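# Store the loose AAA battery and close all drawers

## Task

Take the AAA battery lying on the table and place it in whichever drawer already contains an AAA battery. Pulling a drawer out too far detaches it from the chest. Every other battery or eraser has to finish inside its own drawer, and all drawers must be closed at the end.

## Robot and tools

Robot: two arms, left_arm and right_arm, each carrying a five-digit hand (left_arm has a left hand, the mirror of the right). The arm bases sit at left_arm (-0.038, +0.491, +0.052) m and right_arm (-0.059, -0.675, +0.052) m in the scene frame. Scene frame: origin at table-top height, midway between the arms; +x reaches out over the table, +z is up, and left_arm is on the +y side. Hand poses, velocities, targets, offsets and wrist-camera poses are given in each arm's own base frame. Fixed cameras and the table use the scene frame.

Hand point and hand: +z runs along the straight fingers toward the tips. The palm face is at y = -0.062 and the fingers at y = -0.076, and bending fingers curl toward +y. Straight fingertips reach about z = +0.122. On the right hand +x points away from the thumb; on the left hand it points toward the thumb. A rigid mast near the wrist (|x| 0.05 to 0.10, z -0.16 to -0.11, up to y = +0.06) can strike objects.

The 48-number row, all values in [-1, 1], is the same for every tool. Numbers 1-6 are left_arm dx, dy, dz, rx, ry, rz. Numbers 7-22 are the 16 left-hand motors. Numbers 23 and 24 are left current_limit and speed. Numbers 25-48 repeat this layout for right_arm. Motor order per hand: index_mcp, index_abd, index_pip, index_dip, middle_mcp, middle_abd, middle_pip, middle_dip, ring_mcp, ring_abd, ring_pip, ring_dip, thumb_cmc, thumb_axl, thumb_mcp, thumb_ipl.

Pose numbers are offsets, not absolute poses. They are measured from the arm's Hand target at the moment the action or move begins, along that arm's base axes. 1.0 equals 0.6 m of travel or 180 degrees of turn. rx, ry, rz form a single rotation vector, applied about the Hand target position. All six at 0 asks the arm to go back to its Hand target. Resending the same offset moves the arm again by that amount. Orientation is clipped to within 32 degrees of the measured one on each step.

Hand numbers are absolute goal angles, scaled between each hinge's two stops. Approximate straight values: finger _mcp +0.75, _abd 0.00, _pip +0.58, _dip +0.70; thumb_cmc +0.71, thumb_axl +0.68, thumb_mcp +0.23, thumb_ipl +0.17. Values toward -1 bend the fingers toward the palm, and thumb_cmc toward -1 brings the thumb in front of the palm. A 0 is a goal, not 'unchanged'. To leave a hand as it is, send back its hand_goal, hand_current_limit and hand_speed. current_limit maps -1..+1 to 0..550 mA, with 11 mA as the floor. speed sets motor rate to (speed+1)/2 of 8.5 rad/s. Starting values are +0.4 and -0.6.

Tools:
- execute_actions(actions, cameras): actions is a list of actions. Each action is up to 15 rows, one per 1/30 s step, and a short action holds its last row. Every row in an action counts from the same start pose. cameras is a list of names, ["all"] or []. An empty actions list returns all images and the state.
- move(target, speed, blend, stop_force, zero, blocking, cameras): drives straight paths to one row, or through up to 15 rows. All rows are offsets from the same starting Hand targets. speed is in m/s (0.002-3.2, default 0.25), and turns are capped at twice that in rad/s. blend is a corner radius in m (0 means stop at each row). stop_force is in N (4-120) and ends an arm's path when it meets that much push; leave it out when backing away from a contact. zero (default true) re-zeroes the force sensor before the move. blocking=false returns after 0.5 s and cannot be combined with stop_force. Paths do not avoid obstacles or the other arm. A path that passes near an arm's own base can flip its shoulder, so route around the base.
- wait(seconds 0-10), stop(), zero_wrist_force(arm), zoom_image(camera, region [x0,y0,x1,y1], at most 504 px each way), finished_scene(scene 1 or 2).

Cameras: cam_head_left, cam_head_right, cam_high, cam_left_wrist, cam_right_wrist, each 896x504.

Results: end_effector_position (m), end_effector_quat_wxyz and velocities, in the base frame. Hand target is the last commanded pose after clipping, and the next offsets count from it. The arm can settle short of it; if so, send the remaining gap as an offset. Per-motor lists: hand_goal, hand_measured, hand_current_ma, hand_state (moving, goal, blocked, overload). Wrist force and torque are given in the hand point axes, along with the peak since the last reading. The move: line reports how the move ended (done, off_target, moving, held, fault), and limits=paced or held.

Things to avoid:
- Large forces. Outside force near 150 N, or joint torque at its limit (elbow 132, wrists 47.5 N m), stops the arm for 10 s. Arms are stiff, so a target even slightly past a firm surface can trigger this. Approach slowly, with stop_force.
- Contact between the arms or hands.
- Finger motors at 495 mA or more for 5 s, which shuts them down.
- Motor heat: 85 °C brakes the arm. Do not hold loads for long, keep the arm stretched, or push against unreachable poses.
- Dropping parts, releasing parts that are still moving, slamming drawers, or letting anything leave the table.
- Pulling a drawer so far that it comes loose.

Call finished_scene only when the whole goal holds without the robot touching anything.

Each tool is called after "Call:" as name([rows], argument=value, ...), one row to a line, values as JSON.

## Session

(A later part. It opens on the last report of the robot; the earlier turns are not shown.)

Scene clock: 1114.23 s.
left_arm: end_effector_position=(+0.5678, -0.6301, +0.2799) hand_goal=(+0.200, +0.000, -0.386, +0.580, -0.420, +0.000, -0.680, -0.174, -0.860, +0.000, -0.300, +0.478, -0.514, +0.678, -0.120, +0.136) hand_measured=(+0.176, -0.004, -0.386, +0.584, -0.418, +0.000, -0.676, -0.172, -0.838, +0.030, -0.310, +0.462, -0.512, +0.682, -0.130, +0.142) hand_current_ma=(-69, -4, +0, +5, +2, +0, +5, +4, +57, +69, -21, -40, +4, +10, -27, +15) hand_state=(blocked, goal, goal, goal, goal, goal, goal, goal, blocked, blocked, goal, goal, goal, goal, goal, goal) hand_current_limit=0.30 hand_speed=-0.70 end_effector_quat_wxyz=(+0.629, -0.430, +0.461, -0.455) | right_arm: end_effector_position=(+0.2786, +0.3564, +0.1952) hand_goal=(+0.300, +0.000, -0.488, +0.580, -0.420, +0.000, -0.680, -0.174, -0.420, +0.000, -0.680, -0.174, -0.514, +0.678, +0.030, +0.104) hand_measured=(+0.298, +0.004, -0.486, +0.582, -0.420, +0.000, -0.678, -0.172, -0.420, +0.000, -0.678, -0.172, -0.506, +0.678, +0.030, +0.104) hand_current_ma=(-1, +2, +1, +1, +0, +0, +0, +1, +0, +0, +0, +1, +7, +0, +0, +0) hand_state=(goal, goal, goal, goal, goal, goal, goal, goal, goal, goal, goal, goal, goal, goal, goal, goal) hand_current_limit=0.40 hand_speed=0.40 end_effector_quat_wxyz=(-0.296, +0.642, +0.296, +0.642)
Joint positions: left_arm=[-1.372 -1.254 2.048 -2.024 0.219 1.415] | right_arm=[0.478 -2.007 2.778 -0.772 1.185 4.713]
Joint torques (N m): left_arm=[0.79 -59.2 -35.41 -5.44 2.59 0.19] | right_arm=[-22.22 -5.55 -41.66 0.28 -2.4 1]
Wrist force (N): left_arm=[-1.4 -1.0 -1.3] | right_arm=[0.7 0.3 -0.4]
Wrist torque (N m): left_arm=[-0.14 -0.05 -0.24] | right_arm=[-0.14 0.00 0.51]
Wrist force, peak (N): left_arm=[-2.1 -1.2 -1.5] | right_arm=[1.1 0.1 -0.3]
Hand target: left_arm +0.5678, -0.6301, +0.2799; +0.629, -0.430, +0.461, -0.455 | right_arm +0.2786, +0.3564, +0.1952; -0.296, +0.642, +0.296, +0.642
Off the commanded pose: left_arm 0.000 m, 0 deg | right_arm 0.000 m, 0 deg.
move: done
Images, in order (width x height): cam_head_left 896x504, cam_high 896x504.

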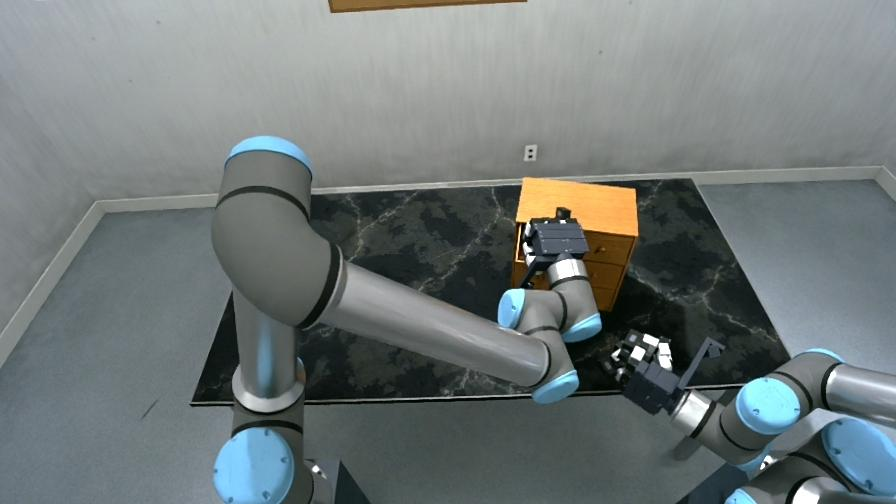

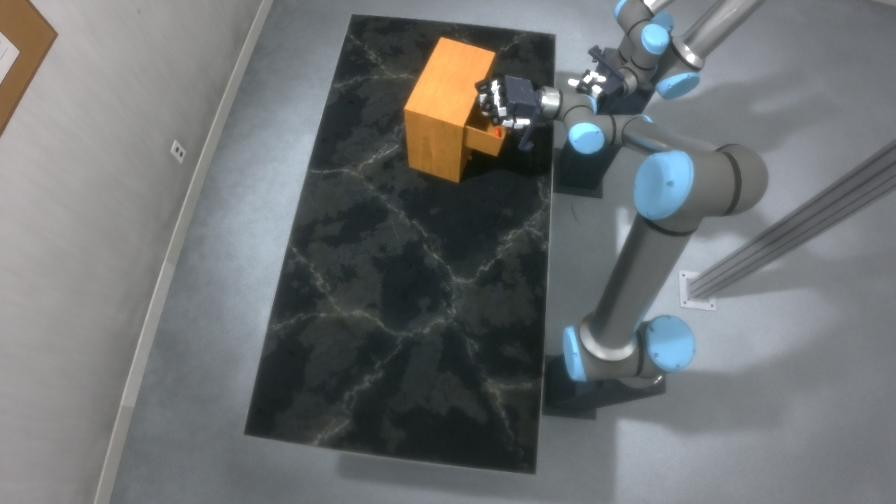

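Call:
move([
  [0,0,0.25,0,0,0, 0.200,0,-0.387,0.580,-0.420,0,-0.680,-0.174,-0.860,0,-0.30,0.478,-0.514,0.678,-0.120,0.135,0.3,-0.7, 0,0,0,0,0,0, 0.300,0,-0.489,0.580,-0.42,0,-0.68,-0.174,-0.42,0,-0.68,-0.174,-0.514,0.678,0.03,0.104,0.4,0.4],
  [-0.1,0.45,0.35,0,0,0, 0.200,0,-0.387,0.580,-0.420,0,-0.680,-0.174,-0.860,0,-0.30,0.478,-0.514,0.678,-0.120,0.135,0.3,-0.7, 0,0,0,0,0,0, 0.300,0,-0.489,0.580,-0.42,0,-0.68,-0.174,-0.42,0,-0.68,-0.174,-0.514,0.678,0.03,0.104,0.4,0.4],
], blend=[0.04,0], speed=[0.12,0.3], cameras=["all"])

Call:
zoom_image(camera="cam_high", region=[460, 80, 530, 160])

Call:
zoom_image(camera="cam_head_left", region=[480, 160, 680, 320])

Scene clock: 1124.17 s.
left_arm: end_effector_position=(+0.5078, -0.3602, +0.4898) hand_goal=(+0.200, +0.000, -0.386, +0.580, -0.420, +0.000, -0.680, -0.174, -0.860, +0.000, -0.300, +0.478, -0.514, +0.678, -0.120, +0.136) hand_measured=(+0.186, -0.002, -0.386, +0.584, -0.418, +0.000, -0.676, -0.172, -0.838, +0.030, -0.310, +0.462, -0.512, +0.680, -0.120, +0.140) hand_current_ma=(-34, -2, +0, +5, +2, +0, +5, +4, +57, +69, -21, -40, +2, +4, +1, +9) hand_state=(goal, goal, goal, goal, goal, goal, goal, goal, blocked, blocked, goal, goal, goal, goal, goal, goal) hand_current_limit=0.30 hand_speed=-0.70 end_effector_quat_wxyz=(+0.629, -0.430, +0.461, -0.455) | right_arm: end_effector_position=(+0.2786, +0.3564, +0.1952) hand_goal=(+0.300, +0.000, -0.488, +0.580, -0.420, +0.000, -0.680, -0.174, -0.420, +0.000, -0.680, -0.174, -0.514, +0.678, +0.030, +0.104) hand_measured=(+0.298, +0.004, -0.486, +0.582, -0.420, +0.000, -0.678, -0.172, -0.420, +0.000, -0.678, -0.172, -0.506, +0.678, +0.030, +0.104) hand_current_ma=(-1, +2, +1, +1, +0, +0, +0, +1, +0, +0, +0, +1, +7, +0, +0, +0) hand_state=(goal, goal, goal, goal, goal, goal, goal, goal, goal, goal, goal, goal, goal, goal, goal, goal) hand_current_limit=0.40 hand_speed=0.40 end_effector_quat_wxyz=(-0.296, +0.642, +0.296, +0.642)
Joint positions: left_arm=[-1.385 -1.952 2.292 -1.626 0.215 1.473] | right_arm=[0.478 -2.007 2.778 -0.772 1.185 4.713]
Joint torques (N m): left_arm=[7.47 -23.37 -45.61 -2.91 2.05 -0.14] | right_arm=[-21.65 -6.41 -40.12 0.18 -2.21 0.9]
Wrist force (N): left_arm=[-1.9 0.6 -2.3] | right_arm=[0.9 -0.1 -0.1]
Wrist torque (N m): left_arm=[-0.02 -0.01 -0.55] | right_arm=[-0.21 -0.03 0.51]
Wrist force, peak (N): left_arm=[-4.8 0.7 -2.6] | right_arm=[1.2 0.1 -0.8]
Hand target: left_arm +0.5078, -0.3601, +0.4899; +0.629, -0.430, +0.461, -0.455 | right_arm +0.2786, +0.3564, +0.1952; -0.296, +0.642, +0.296, +0.642
Off the commanded pose: left_arm 0.000 m, 0 deg | right_arm 0.000 m, 0 deg.
move: done
camera_calibration:
cam_left_wrist: T_world_to_cam=[[-0.248988, 0.6498, 0.718168, -0.0334249], [-0.750351, -0.598264, 0.281165, -0.0198559], [0.612355, -0.468872, 0.636539, -0.671871], [0, 0, 0, 1]] pos_world=[0.388202, -0.305181, 0.45726]
cam_right_wrist: T_world_to_cam=[[0.444551, -0.448826, -0.775197, 0.21885], [-0.895569, -0.205105, -0.394828, 0.35221], [0.0182123, 0.869763, -0.493134, -0.0941395], [0, 0, 0, 1]] pos_world=[0.219853, 0.252345, 0.262291]

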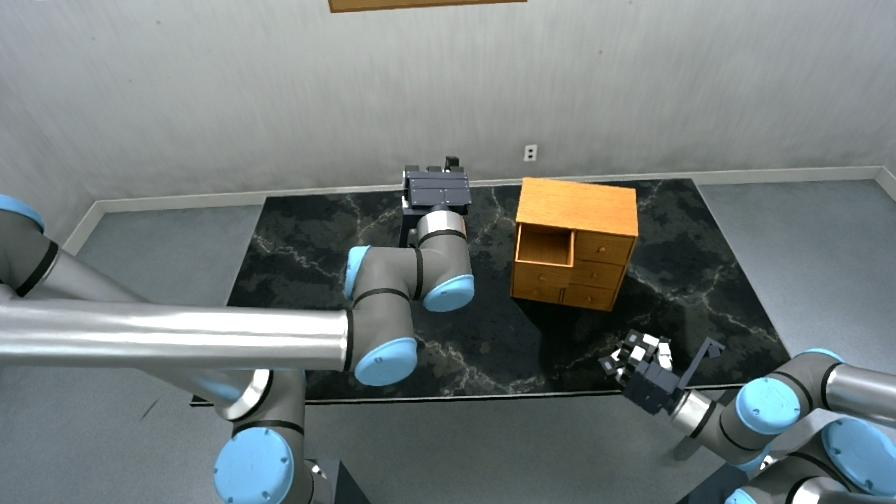

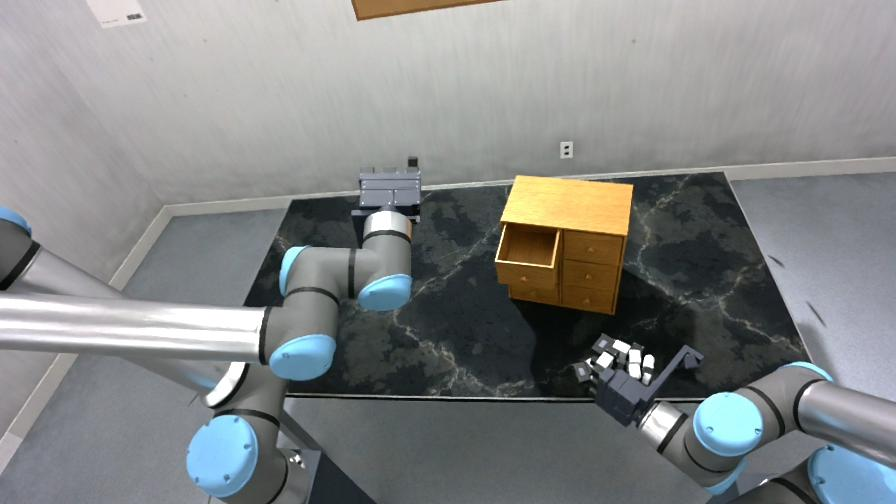

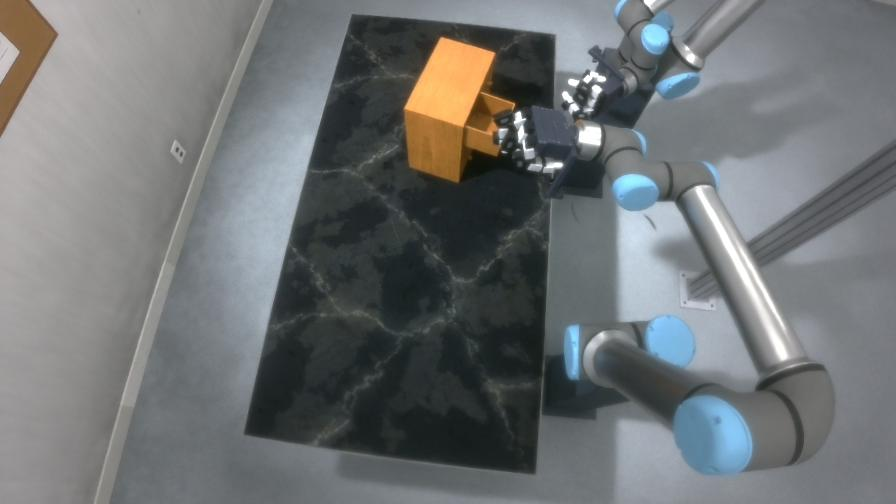

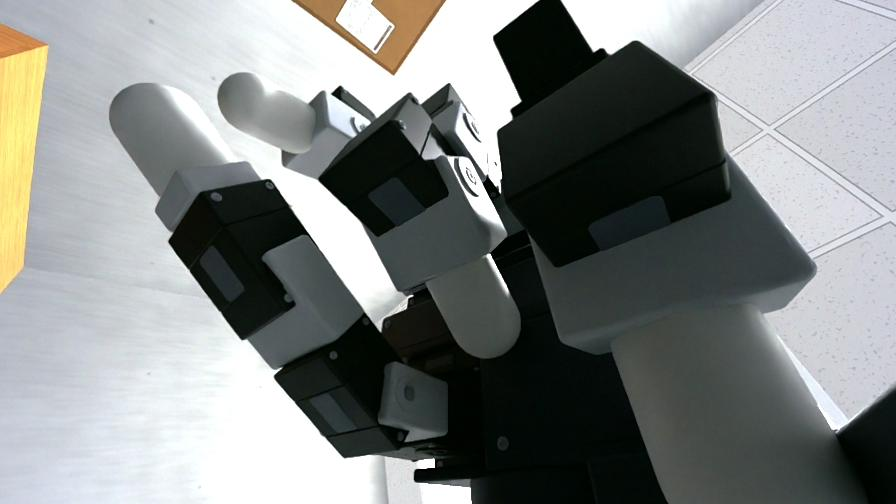

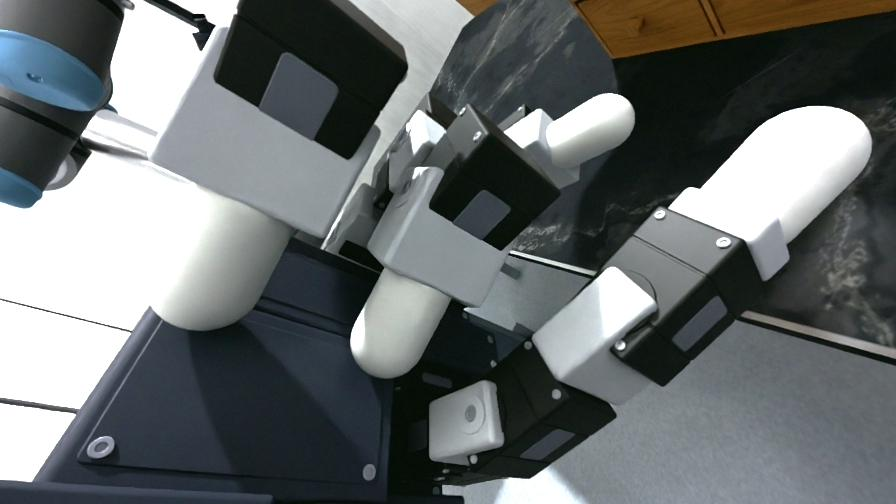

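Scaled by 6.300 from the camera's 896x504 image, which has a finer 1280x720 frame.

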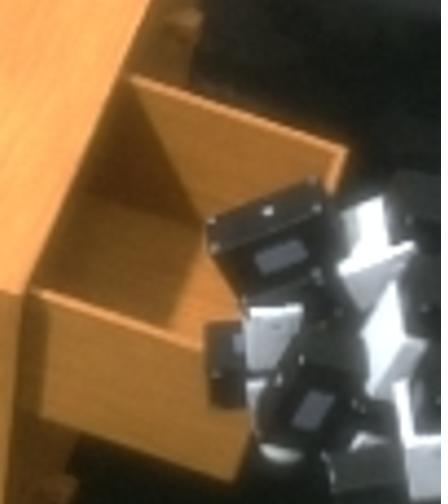

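Scaled by 2.520 from the camera's 896x504 image, which has a finer 1280x720 frame.

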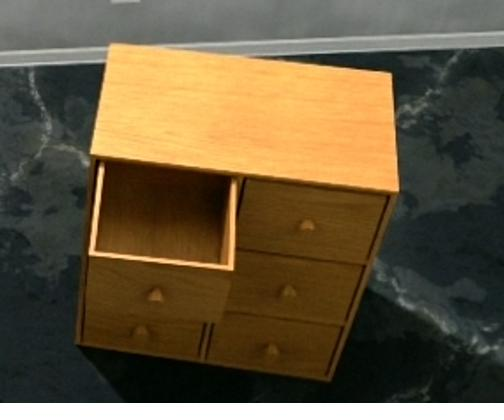

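Call:
move(target=[-0.25,0.25,0.0,0,0,0, 0.200,0,-0.387,0.580,-0.420,0,-0.680,-0.174,-0.860,0,-0.30,0.478,-0.514,0.678,-0.120,0.135,0.3,-0.7, 0,0,0,0,0,0, 0.300,0,-0.489,0.580,-0.42,0,-0.68,-0.174,-0.42,0,-0.68,-0.174,-0.514,0.678,0.03,0.104,0.4,0.4], speed=0.3, cameras=["cam_high"])

Call:
zoom_image(camera="cam_high", region=[460, 80, 530, 160])

Scene clock: 1131.90 s.
left_arm: end_effector_position=(+0.3578, -0.2101, +0.4898) hand_goal=(+0.200, +0.000, -0.386, +0.580, -0.420, +0.000, -0.680, -0.174, -0.860, +0.000, -0.300, +0.478, -0.514, +0.678, -0.120, +0.136) hand_measured=(+0.186, -0.002, -0.386, +0.584, -0.420, +0.000, -0.676, -0.172, -0.838, +0.030, -0.310, +0.462, -0.512, +0.680, -0.118, +0.140) hand_current_ma=(-32, -2, +0, +5, +1, +0, +5, +4, +57, +69, -21, -40, +2, +4, +2, +9) hand_state=(goal, goal, goal, goal, goal, goal, goal, goal, blocked, blocked, goal, goal, goal, goal, goal, goal) hand_current_limit=0.30 hand_speed=-0.70 end_effector_quat_wxyz=(+0.629, -0.430, +0.461, -0.455) | right_arm: end_effector_position=(+0.2786, +0.3564, +0.1952) hand_goal=(+0.300, +0.000, -0.488, +0.580, -0.420, +0.000, -0.680, -0.174, -0.420, +0.000, -0.680, -0.174, -0.514, +0.678, +0.030, +0.104) hand_measured=(+0.298, +0.004, -0.486, +0.582, -0.420, +0.000, -0.678, -0.172, -0.420, +0.000, -0.678, -0.172, -0.506, +0.678, +0.030, +0.104) hand_current_ma=(-1, +2, +1, +1, +0, +0, +0, +1, +0, +0, +0, +1, +7, +0, +0, +0) hand_state=(goal, goal, goal, goal, goal, goal, goal, goal, goal, goal, goal, goal, goal, goal, goal, goal) hand_current_limit=0.40 hand_speed=0.40 end_effector_quat_wxyz=(-0.296, +0.642, +0.296, +0.642)
Joint positions: left_arm=[-1.917 -2.234 2.681 -3.157 0.511 2.952] | right_arm=[0.478 -2.007 2.778 -0.772 1.185 4.713]
Joint torques (N m): left_arm=[6.56 24.26 -43.55 -2.47 0.58 4.2] | right_arm=[-21.78 -5.24 -38.4 0.03 -2.03 0.58]
Wrist force (N): left_arm=[-1.3 0.6 -2.4] | right_arm=[0.6 0.0 -0.3]
Wrist torque (N m): left_arm=[0.02 -0.07 -0.34] | right_arm=[-0.19 0.01 0.49]
Wrist force, peak (N): left_arm=[-3.4 0.9 -2.3] | right_arm=[1.2 0.3 -0.1]
Hand target: left_arm +0.3578, -0.2101, +0.4899; +0.629, -0.430, +0.461, -0.455 | right_arm +0.2786, +0.3564, +0.1952; -0.296, +0.642, +0.296, +0.642
Off the commanded pose: left_arm 0.000 m, 0 deg | right_arm 0.000 m, 0 deg.
move: done
Images, in order (width x height): cam_high 896x504.

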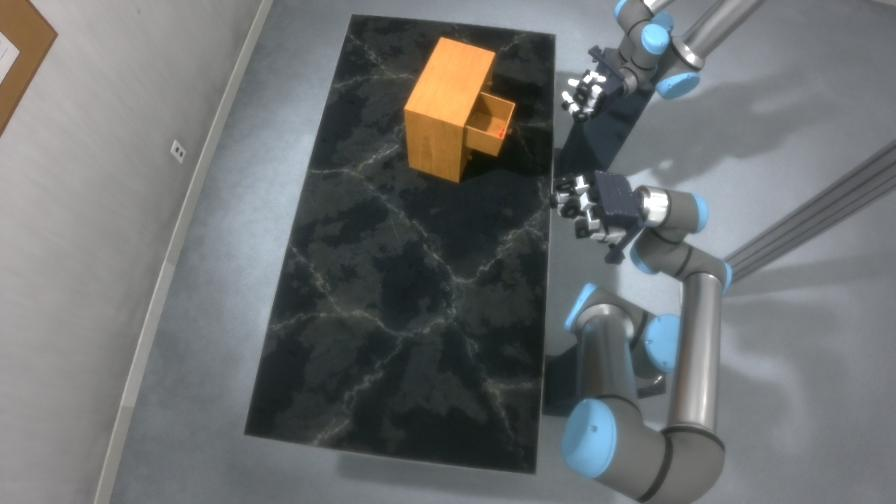

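Scaled by 6.300 from the camera's 896x504 image, which has a finer 1280x720 frame.

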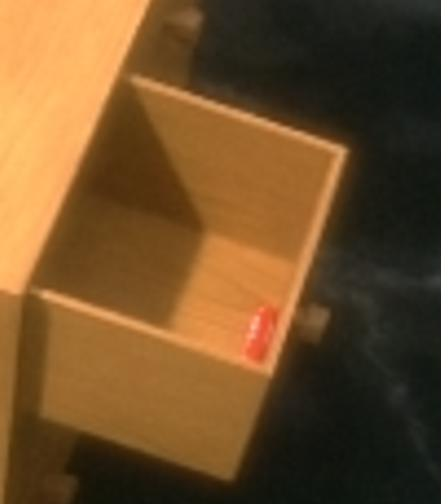

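Call:
move([
  [0,0,0,0,0,0, 0.200,0,-0.387,0.580,-0.420,0,-0.680,-0.174,-0.860,0,-0.30,0.478,-0.514,0.678,-0.120,0.135,0.3,-0.7, 0.1173,0.1935,0.0033,0,0,0, 0.300,0,-0.489,0.580,-0.42,0,-0.68,-0.174,-0.42,0,-0.68,-0.174,-0.514,0.678,0.03,0.104,0.4,0.4],
  [0,0,0,0,0,0, 0.200,0,-0.387,0.580,-0.420,0,-0.680,-0.174,-0.860,0,-0.30,0.478,-0.514,0.678,-0.120,0.135,0.3,-0.7, 0.1173,0.4435,0.095,0,0,0, 0.300,0,-0.489,0.580,-0.42,0,-0.68,-0.174,-0.42,0,-0.68,-0.174,-0.514,0.678,0.03,0.104,0.4,0.4],
  [0,0,0,0,0,0, 0.200,0,-0.387,0.580,-0.420,0,-0.680,-0.174,-0.860,0,-0.30,0.478,-0.514,0.678,-0.120,0.135,0.3,-0.7, 0.2107,0.4243,0.0892,0,0,0, 0.300,0,-0.489,0.580,-0.42,0,-0.68,-0.174,-0.42,0,-0.68,-0.174,-0.514,0.678,0.03,0.104,0.4,0.4],
], blend=[0.03,0.03,0], speed=[0.2,0.2,0.15], cameras=["cam_right_wrist","cam_high"])

Call:
zoom_image(camera="cam_high", region=[460, 60, 550, 160])

Scene clock: 1147.30 s.
left_arm: end_effector_position=(+0.3578, -0.2101, +0.4899) hand_goal=(+0.200, +0.000, -0.386, +0.580, -0.420, +0.000, -0.680, -0.174, -0.860, +0.000, -0.300, +0.478, -0.514, +0.678, -0.120, +0.136) hand_measured=(+0.186, -0.002, -0.386, +0.584, -0.420, +0.000, -0.676, -0.172, -0.838, +0.030, -0.310, +0.462, -0.512, +0.680, -0.118, +0.140) hand_current_ma=(-32, -2, +0, +5, +1, +0, +5, +4, +57, +69, -21, -40, +2, +4, +2, +9) hand_state=(goal, goal, goal, goal, goal, goal, goal, goal, blocked, blocked, goal, goal, goal, goal, goal, goal) hand_current_limit=0.30 hand_speed=-0.70 end_effector_quat_wxyz=(+0.629, -0.430, +0.461, -0.455) | right_arm: end_effector_position=(+0.4051, +0.6110, +0.2488) hand_goal=(+0.300, +0.000, -0.488, +0.580, -0.420, +0.000, -0.680, -0.174, -0.420, +0.000, -0.680, -0.174, -0.514, +0.678, +0.030, +0.104) hand_measured=(+0.298, +0.004, -0.486, +0.582, -0.420, +0.000, -0.678, -0.172, -0.420, +0.000, -0.678, -0.172, -0.506, +0.678, +0.030, +0.104) hand_current_ma=(-1, +2, +1, +1, +0, +0, +0, +1, +0, +0, +0, +1, +7, +0, +0, +0) hand_state=(goal, goal, goal, goal, goal, goal, goal, goal, goal, goal, goal, goal, goal, goal, goal, goal) hand_current_limit=0.40 hand_speed=0.40 end_effector_quat_wxyz=(-0.296, +0.642, +0.296, +0.642)
Joint positions: left_arm=[-1.917 -2.234 2.681 -3.157 0.511 2.952] | right_arm=[0.863 -1.455 2.226 -0.771 1.57 4.712]
Joint torques (N m): left_arm=[9.77 25.36 -47.77 -2.77 2.09 4.14] | right_arm=[-10.48 -53.59 -27.04 -1.91 0.56 1.19]
Wrist force (N): left_arm=[-1.3 0.7 -2.6] | right_arm=[0.6 -0.4 -0.3]
Wrist torque (N m): left_arm=[0.04 -0.08 -0.38] | right_arm=[-0.26 0.06 0.45]
Wrist force, peak (N): left_arm=[-1.8 0.8 -2.7] | right_arm=[0.4 0.4 -2.9]
Hand target: left_arm +0.3578, -0.2101, +0.4899; +0.629, -0.430, +0.461, -0.455 | right_arm +0.4050, +0.6110, +0.2488; -0.296, +0.642, +0.296, +0.642
Off the commanded pose: left_arm 0.000 m, 0 deg | right_arm 0.000 m, 0 deg.
move: done; blend cut to 0.0287 m at target 2
camera_calibration:
cam_right_wrist: T_world_to_cam=[[0.444659, -0.448841, -0.775126, 0.318351], [-0.895513, -0.205082, -0.394966, 0.538766], [0.0183129, 0.86976, -0.493134, -0.291534], [0, 0, 0, 1]] pos_world=[0.346253, 0.506945, 0.315791]
Images, in order (width x height): cam_high 896x504, cam_right_wrist 896x504.

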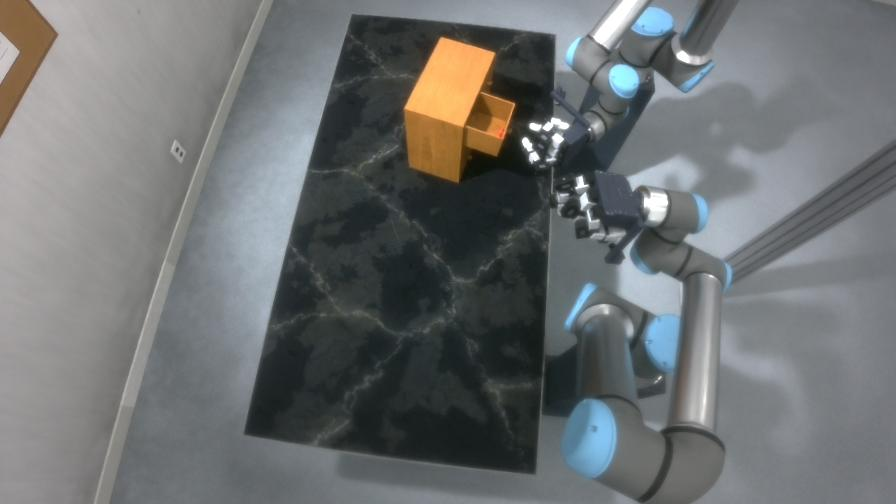

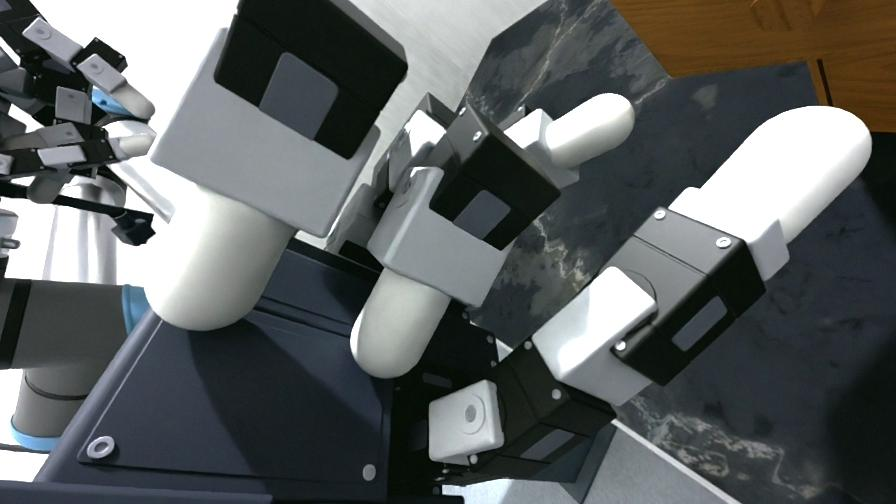

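Scaled by 5.040 from the camera's 896x504 image, which has a finer 1280x720 frame.

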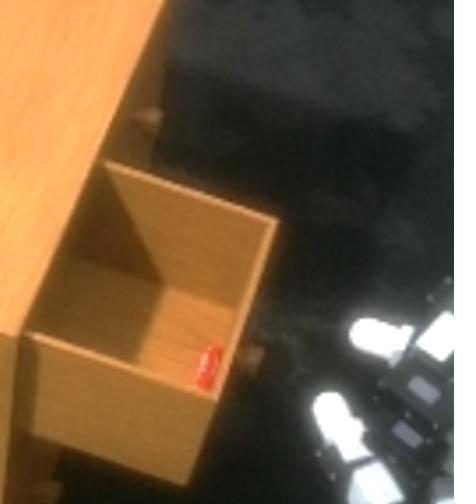

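Call:
move(target=[0,0,0,0,0,0, 0.200,0,-0.387,0.580,-0.420,0,-0.680,-0.174,-0.860,0,-0.30,0.478,-0.514,0.678,-0.120,0.135,0.3,-0.7, 0.0977,-0.0198,-0.006,0,0,0, 0.300,0,-0.489,0.580,-0.42,0,-0.68,-0.174,-0.42,0,-0.68,-0.174,-0.514,0.678,0.03,0.104,0.4,0.4], speed=0.06, stop_force=8, cameras=["cam_right_wrist","cam_high"])

Call:
zoom_image(camera="cam_high", region=[460, 60, 550, 160])

Call:
zoom_image(camera="cam_right_wrist", region=[500, 0, 896, 260])

Scene clock: 1166.43 s.
left_arm: end_effector_position=(+0.3578, -0.2101, +0.4899) hand_goal=(+0.200, +0.000, -0.386, +0.580, -0.420, +0.000, -0.680, -0.174, -0.860, +0.000, -0.300, +0.478, -0.514, +0.678, -0.120, +0.136) hand_measured=(+0.186, -0.002, -0.386, +0.584, -0.420, +0.000, -0.676, -0.172, -0.838, +0.030, -0.310, +0.462, -0.512, +0.680, -0.118, +0.140) hand_current_ma=(-32, -2, +0, +5, +1, +0, +5, +4, +57, +69, -21, -40, +2, +4, +2, +9) hand_state=(goal, goal, goal, goal, goal, goal, goal, goal, blocked, blocked, goal, goal, goal, goal, goal, goal) hand_current_limit=0.30 hand_speed=-0.70 end_effector_quat_wxyz=(+0.629, -0.430, +0.461, -0.455) | right_arm: end_effector_position=(+0.4637, +0.5991, +0.2452) hand_goal=(+0.300, +0.000, -0.488, +0.580, -0.420, +0.000, -0.680, -0.174, -0.420, +0.000, -0.680, -0.174, -0.514, +0.678, +0.030, +0.104) hand_measured=(+0.298, +0.000, -0.490, +0.578, -0.420, +0.000, -0.678, -0.172, -0.420, +0.000, -0.678, -0.172, -0.506, +0.678, +0.030, +0.104) hand_current_ma=(-1, +0, -1, -1, +0, +0, +0, +1, +0, +0, +0, +1, +7, +0, +0, +0) hand_state=(goal, goal, goal, goal, goal, goal, goal, goal, goal, goal, goal, goal, goal, goal, goal, goal) hand_current_limit=0.40 hand_speed=0.40 end_effector_quat_wxyz=(-0.296, +0.642, +0.296, +0.642)
Joint positions: left_arm=[-1.917 -2.234 2.681 -3.157 0.511 2.952] | right_arm=[0.759 -1.43 2.205 -0.775 1.466 4.713]
Joint torques (N m): left_arm=[6.49 23.47 -48.88 -2.13 1.42 3.64] | right_arm=[17.92 -56.84 -27.32 -1.38 3.16 1.74]
Wrist force (N): left_arm=[-1.3 0.5 -2.2] | right_arm=[0.8 -0.4 -0.1]
Wrist torque (N m): left_arm=[0.00 -0.07 -0.37] | right_arm=[-0.26 0.00 0.45]
Wrist force, peak (N): left_arm=[-1.8 0.4 -2.7] | right_arm=[1.4 -1.1 -0.6]
Hand target: left_arm +0.3578, -0.2101, +0.4899; +0.629, -0.430, +0.461, -0.455 | right_arm +0.4637, +0.5991, +0.2452; -0.296, +0.642, +0.296, +0.642
Off the commanded pose: left_arm 0.000 m, 0 deg | right_arm 0.000 m, 0 deg.
move: done
camera_calibration:
cam_right_wrist: T_world_to_cam=[[0.444551, -0.448826, -0.775197, 0.28422], [-0.895569, -0.205105, -0.394828, 0.587372], [0.0182123, 0.869763, -0.493134, -0.283993], [0, 0, 0, 1]] pos_world=[0.404853, 0.495045, 0.312191]
Images, in order (width x height): cam_high 896x504, cam_right_wrist 896x504.

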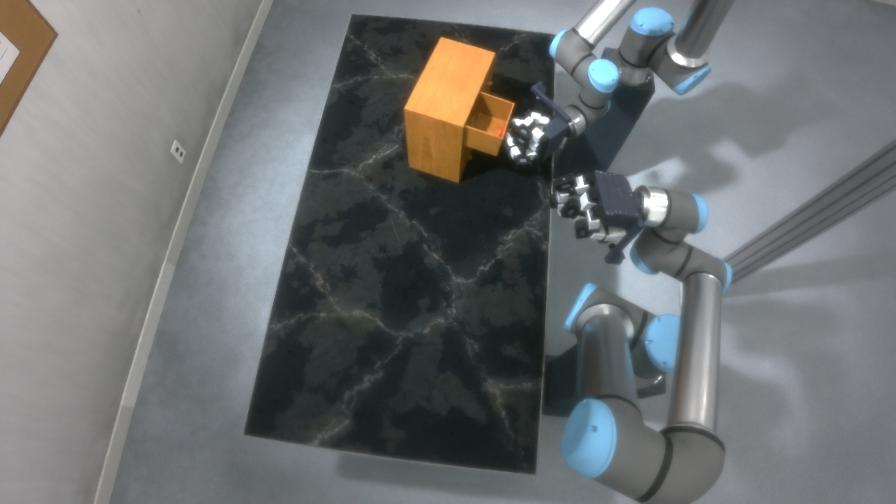

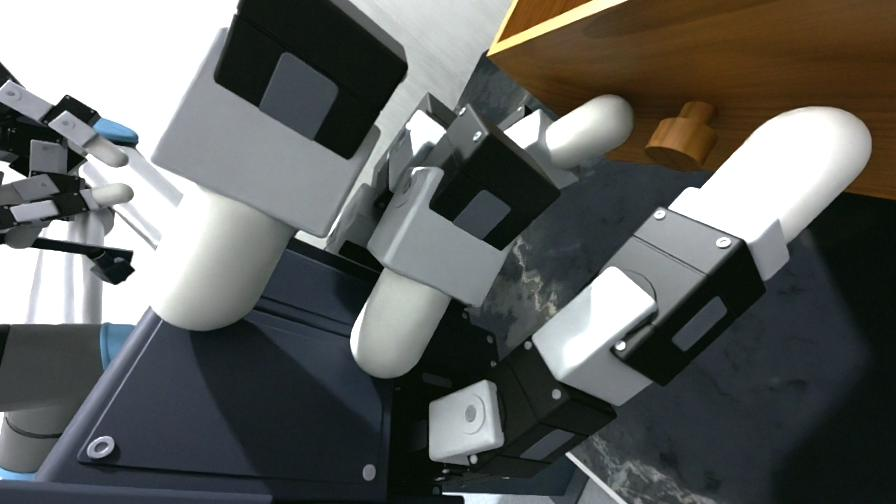

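Scaled by 5.040 from the camera's 896x504 image, which has a finer 1280x720 frame.

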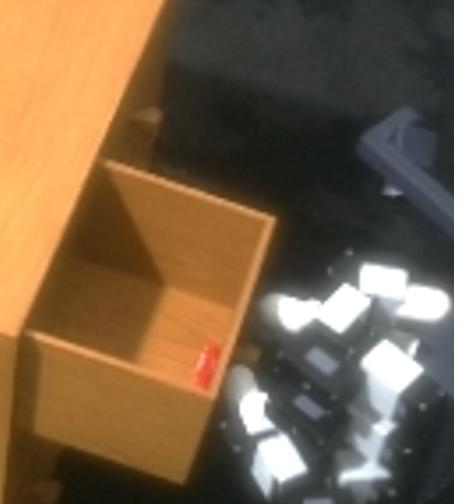

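Scaled by 1.273 from the camera's 896x504 image, which has a finer 1280x720 frame.

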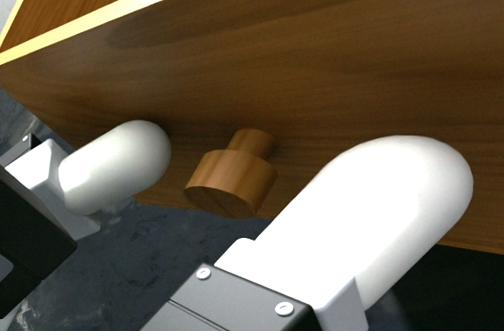

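Call:
move(target=[0,0,0,0,0,0, 0.200,0,-0.387,0.580,-0.420,0,-0.680,-0.174,-0.860,0,-0.30,0.478,-0.514,0.678,-0.120,0.135,0.3,-0.7, 0,0,0,0,0,0, 0.137,0,-0.489,0.580,-0.42,0,-0.68,-0.174,-0.42,0,-0.68,-0.174,-0.514,0.678,-0.202,0.08,0.5,-0.2], cameras=["cam_right_wrist"])

Scene clock: 1171.90 s.
left_arm: end_effector_position=(+0.3578, -0.2101, +0.4899) hand_goal=(+0.200, +0.000, -0.386, +0.580, -0.420, +0.000, -0.680, -0.174, -0.860, +0.000, -0.300, +0.478, -0.514, +0.678, -0.120, +0.136) hand_measured=(+0.186, -0.002, -0.386, +0.584, -0.420, +0.000, -0.676, -0.172, -0.838, +0.030, -0.310, +0.462, -0.512, +0.680, -0.118, +0.140) hand_current_ma=(-32, -2, +0, +5, +1, +0, +5, +4, +57, +69, -21, -40, +2, +4, +2, +9) hand_state=(goal, goal, goal, goal, goal, goal, goal, goal, blocked, blocked, goal, goal, goal, goal, goal, goal) hand_current_limit=0.30 hand_speed=-0.70 end_effector_quat_wxyz=(+0.629, -0.430, +0.461, -0.455) | right_arm: end_effector_position=(+0.4637, +0.5991, +0.2452) hand_goal=(+0.138, +0.000, -0.488, +0.580, -0.420, +0.000, -0.680, -0.174, -0.420, +0.000, -0.680, -0.174, -0.514, +0.678, -0.202, +0.080) hand_measured=(+0.190, +0.000, -0.484, +0.580, -0.420, +0.000, -0.678, -0.172, -0.420, +0.000, -0.678, -0.172, -0.522, +0.678, -0.108, +0.106) hand_current_ma=(+114, +0, +2, +0, +0, +0, +0, +1, +0, +0, +0, +1, -8, +0, +374, +59) hand_state=(blocked, goal, goal, goal, goal, goal, goal, goal, goal, goal, goal, goal, goal, goal, blocked, blocked) hand_current_limit=0.50 hand_speed=-0.20 end_effector_quat_wxyz=(-0.296, +0.642, +0.296, +0.642)
Joint positions: left_arm=[-1.917 -2.234 2.681 -3.157 0.511 2.952] | right_arm=[0.759 -1.43 2.205 -0.775 1.466 4.713]
Joint torques (N m): left_arm=[6.36 22.78 -48.29 -1.98 0.73 3.74] | right_arm=[14.36 -54.19 -28.2 0.44 2.09 1.67]
Wrist force (N): left_arm=[-1.6 0.4 -2.5] | right_arm=[2.0 -1.9 -0.9]
Wrist torque (N m): left_arm=[0.01 -0.04 -0.39] | right_arm=[-0.24 -0.01 0.44]
Wrist force, peak (N): left_arm=[-1.8 0.5 -2.7] | right_arm=[2.0 -2.3 -1.0]
Hand target: left_arm +0.3578, -0.2101, +0.4899; +0.629, -0.430, +0.461, -0.455 | right_arm +0.4637, +0.5991, +0.2452; -0.296, +0.642, +0.296, +0.642
Off the commanded pose: left_arm 0.000 m, 0 deg | right_arm 0.000 m, 0 deg.
move: done
camera_calibration:
cam_right_wrist: T_world_to_cam=[[0.444551, -0.448826, -0.775197, 0.28422], [-0.895569, -0.205105, -0.394828, 0.587372], [0.0182123, 0.869763, -0.493134, -0.283993], [0, 0, 0, 1]] pos_world=[0.404853, 0.495045, 0.312191]
Images, in order (width x height): cam_right_wrist 896x504.

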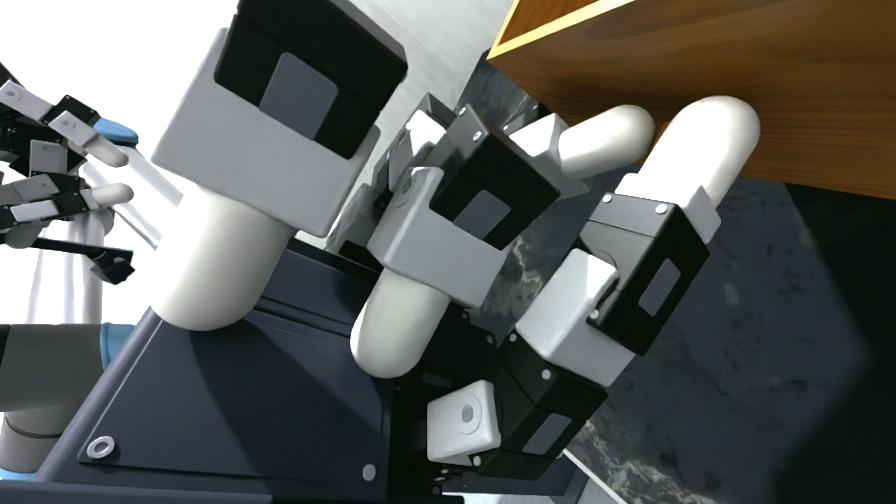

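Call:
move(target=[0,0,0,0,0,0, 0.200,0,-0.387,0.580,-0.420,0,-0.680,-0.174,-0.860,0,-0.30,0.478,-0.514,0.678,-0.120,0.135,0.3,-0.7, 0.1846,-0.0370,0.003,0,0,0, 0.137,0,-0.489,0.580,-0.42,0,-0.68,-0.174,-0.42,0,-0.68,-0.174,-0.514,0.678,-0.202,0.08,0.5,-0.2], speed=0.05, stop_force=12, cameras=["cam_right_wrist","cam_high","cam_head_left"])

Call:
zoom_image(camera="cam_high", region=[400, 30, 540, 190])

Call:
zoom_image(camera="cam_head_left", region=[480, 160, 680, 320])

Scene clock: 1186.13 s.
left_arm: end_effector_position=(+0.3578, -0.2101, +0.4899) hand_goal=(+0.200, +0.000, -0.386, +0.580, -0.420, +0.000, -0.680, -0.174, -0.860, +0.000, -0.300, +0.478, -0.514, +0.678, -0.120, +0.136) hand_measured=(+0.186, -0.002, -0.386, +0.584, -0.420, +0.000, -0.676, -0.172, -0.838, +0.030, -0.310, +0.462, -0.512, +0.680, -0.118, +0.140) hand_current_ma=(-32, -2, +0, +5, +1, +0, +5, +4, +57, +69, -21, -40, +2, +4, +2, +9) hand_state=(goal, goal, goal, goal, goal, goal, goal, goal, blocked, blocked, goal, goal, goal, goal, goal, goal) hand_current_limit=0.30 hand_speed=-0.70 end_effector_quat_wxyz=(+0.629, -0.430, +0.461, -0.455) | right_arm: end_effector_position=(+0.5744, +0.5769, +0.2470) hand_goal=(+0.138, +0.000, -0.488, +0.580, -0.420, +0.000, -0.680, -0.174, -0.420, +0.000, -0.680, -0.174, -0.514, +0.678, -0.202, +0.080) hand_measured=(+0.250, -0.102, -0.482, +0.568, -0.420, +0.000, -0.678, -0.172, -0.420, +0.000, -0.678, -0.172, -0.578, +0.646, -0.154, +0.106) hand_current_ma=(+357, -233, +4, -12, +0, +0, +0, +1, +0, +0, +0, +1, -147, -69, +142, +59) hand_state=(blocked, blocked, goal, goal, goal, goal, goal, goal, goal, goal, goal, goal, blocked, blocked, blocked, blocked) hand_current_limit=0.50 hand_speed=-0.20 end_effector_quat_wxyz=(-0.296, +0.642, +0.296, +0.642)
Joint positions: left_arm=[-1.917 -2.234 2.681 -3.157 0.511 2.952] | right_arm=[0.591 -1.37 2.126 -0.756 1.298 4.713]
Joint torques (N m): left_arm=[7.66 18.65 -47.73 -1.23 -0.91 3.71] | right_arm=[12.26 -53.08 -18.47 -2.27 4.79 2.8]
Wrist force (N): left_arm=[-1.3 0.5 -2.3] | right_arm=[12.2 -5.5 3.1]
Wrist torque (N m): left_arm=[0.00 -0.07 -0.37] | right_arm=[-0.14 -0.03 0.22]
Wrist force, peak (N): left_arm=[-1.5 0.8 -2.8] | right_arm=[22.5 -15.0 4.0]
Hand target: left_arm +0.3578, -0.2101, +0.4899; +0.629, -0.430, +0.461, -0.455 | right_arm +0.5744, +0.5769, +0.2470; -0.296, +0.642, +0.296, +0.642
Off the commanded pose: left_arm 0.000 m, 0 deg | right_arm 0.000 m, 0 deg.
move: done
camera_calibration:
cam_right_wrist: T_world_to_cam=[[0.444551, -0.448826, -0.775197, 0.226351], [-0.895569, -0.205105, -0.394828, 0.682737], [0.0182123, 0.869763, -0.493134, -0.265727], [0, 0, 0, 1]] pos_world=[0.515653, 0.472745, 0.313991]
Images, in order (width x height): cam_head_left 896x504, cam_high 896x504, cam_right_wrist 896x504.

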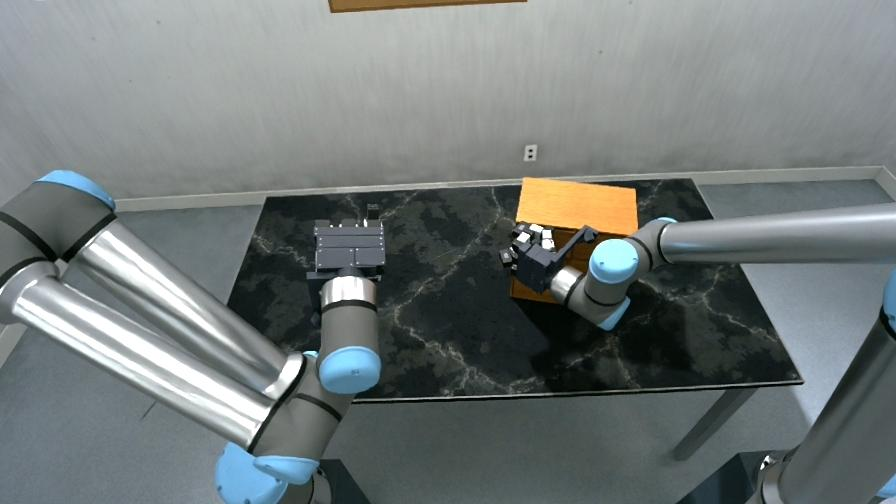

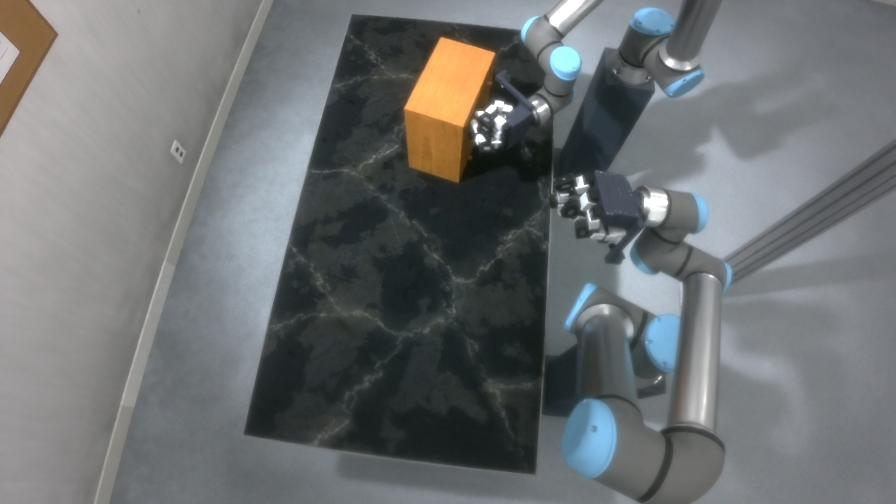

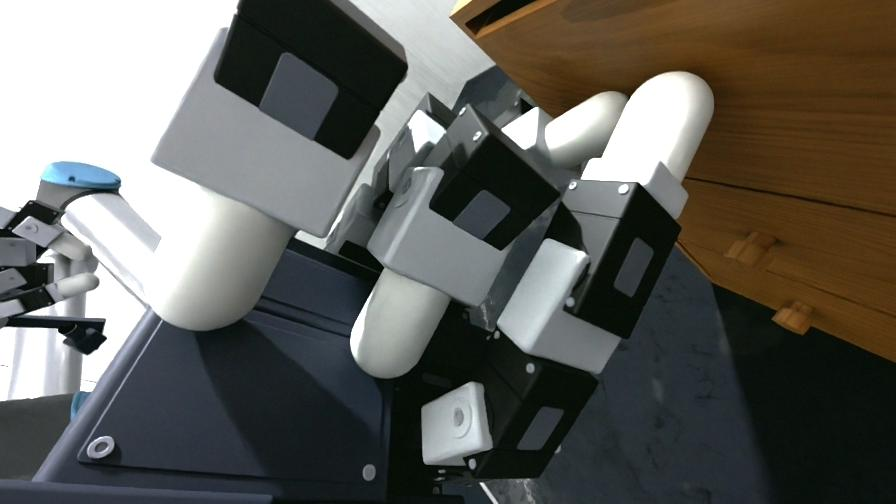

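Scaled by 3.150 from the camera's 896x504 image, which has a finer 1280x720 frame.

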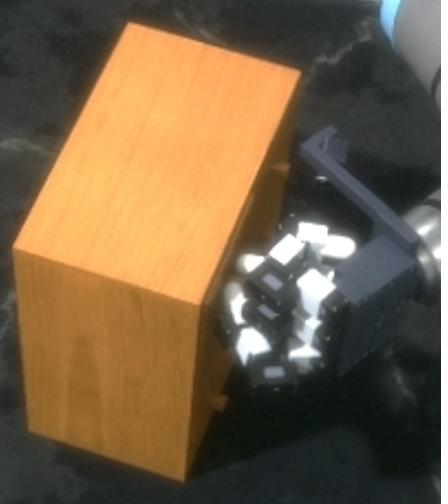

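Scaled by 2.520 from the camera's 896x504 image, which has a finer 1280x720 frame.

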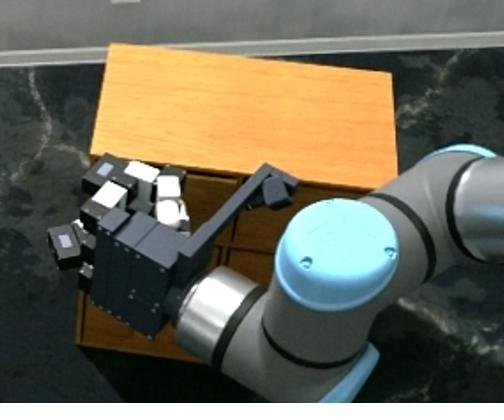

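Call:
move(target=[0,0,0,0,0,0, 0.200,0,-0.387,0.580,-0.420,0,-0.680,-0.174,-0.860,0,-0.30,0.478,-0.514,0.678,-0.120,0.135,0.3,-0.7, 0,0.002,0.0083,0,0,0, 0.300,0,-0.489,0.580,-0.42,0,-0.68,-0.174,-0.42,0,-0.68,-0.174,-0.514,0.678,0.03,0.104,0.4,0.0], speed=0.03, cameras=["cam_right_wrist"])

Call:
zoom_image(camera="cam_right_wrist", region=[440, 0, 896, 300])

Scene clock: 1197.00 s.
left_arm: end_effector_position=(+0.3578, -0.2101, +0.4899) hand_goal=(+0.200, +0.000, -0.386, +0.580, -0.420, +0.000, -0.680, -0.174, -0.860, +0.000, -0.300, +0.478, -0.514, +0.678, -0.120, +0.136) hand_measured=(+0.186, -0.002, -0.386, +0.584, -0.420, +0.000, -0.676, -0.172, -0.838, +0.030, -0.310, +0.462, -0.512, +0.680, -0.118, +0.140) hand_current_ma=(-32, -2, +0, +5, +1, +0, +5, +4, +57, +69, -21, -40, +2, +4, +2, +9) hand_state=(goal, goal, goal, goal, goal, goal, goal, goal, blocked, blocked, goal, goal, goal, goal, goal, goal) hand_current_limit=0.30 hand_speed=-0.70 end_effector_quat_wxyz=(+0.629, -0.430, +0.461, -0.455) | right_arm: end_effector_position=(+0.5744, +0.5781, +0.2520) hand_goal=(+0.300, +0.000, -0.488, +0.580, -0.420, +0.000, -0.680, -0.174, -0.420, +0.000, -0.680, -0.174, -0.514, +0.678, +0.030, +0.104) hand_measured=(+0.294, +0.002, -0.490, +0.574, -0.420, +0.000, -0.678, -0.172, -0.420, +0.000, -0.678, -0.172, -0.508, +0.678, +0.028, +0.106) hand_current_ma=(-4, +0, -1, -5, +0, +0, +0, +1, +0, +0, +0, +1, +5, +0, -1, +2) hand_state=(goal, goal, goal, goal, goal, goal, goal, goal, goal, goal, goal, goal, goal, goal, goal, goal) hand_current_limit=0.40 hand_speed=0.00 end_effector_quat_wxyz=(-0.296, +0.642, +0.296, +0.642)
Joint positions: left_arm=[-1.917 -2.234 2.681 -3.157 0.511 2.952] | right_arm=[0.593 -1.376 2.12 -0.745 1.3 4.713]
Joint torques (N m): left_arm=[6.96 21.79 -47.81 -1.27 -1.1 3.66] | right_arm=[11.21 -47.44 -37.44 -2.96 2.54 1.07]
Wrist force (N): left_arm=[-1.4 0.4 -2.3] | right_arm=[0.6 -0.2 -0.4]
Wrist torque (N m): left_arm=[-0.02 -0.06 -0.38] | right_arm=[-0.22 0.00 0.44]
Wrist force, peak (N): left_arm=[-1.8 0.8 -2.7] | right_arm=[12.5 -5.4 3.0]
Hand target: left_arm +0.3578, -0.2101, +0.4899; +0.629, -0.430, +0.461, -0.455 | right_arm +0.5744, +0.5781, +0.2519; -0.296, +0.642, +0.296, +0.642
Off the commanded pose: left_arm 0.000 m, 0 deg | right_arm 0.000 m, 0 deg.
move: done
camera_calibration:
cam_right_wrist: T_world_to_cam=[[0.444551, -0.448826, -0.775197, 0.230887], [-0.895569, -0.205105, -0.394828, 0.685018], [0.0182123, 0.869763, -0.493134, -0.264343], [0, 0, 0, 1]] pos_world=[0.515653, 0.474045, 0.319091]
Images, in order (width x height): cam_right_wrist 896x504.

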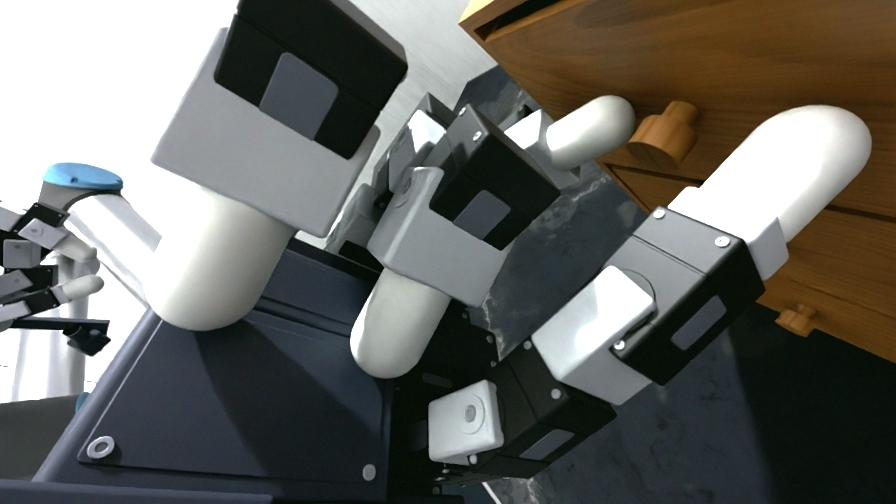

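Scaled by 1.105 from the camera's 896x504 image, which has a finer 1280x720 frame.

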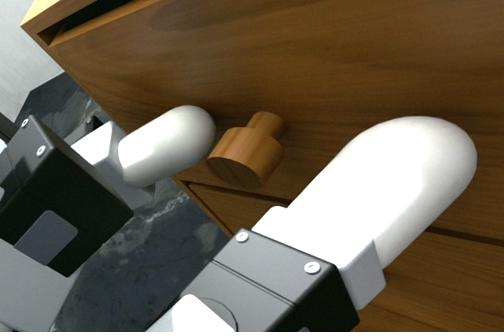

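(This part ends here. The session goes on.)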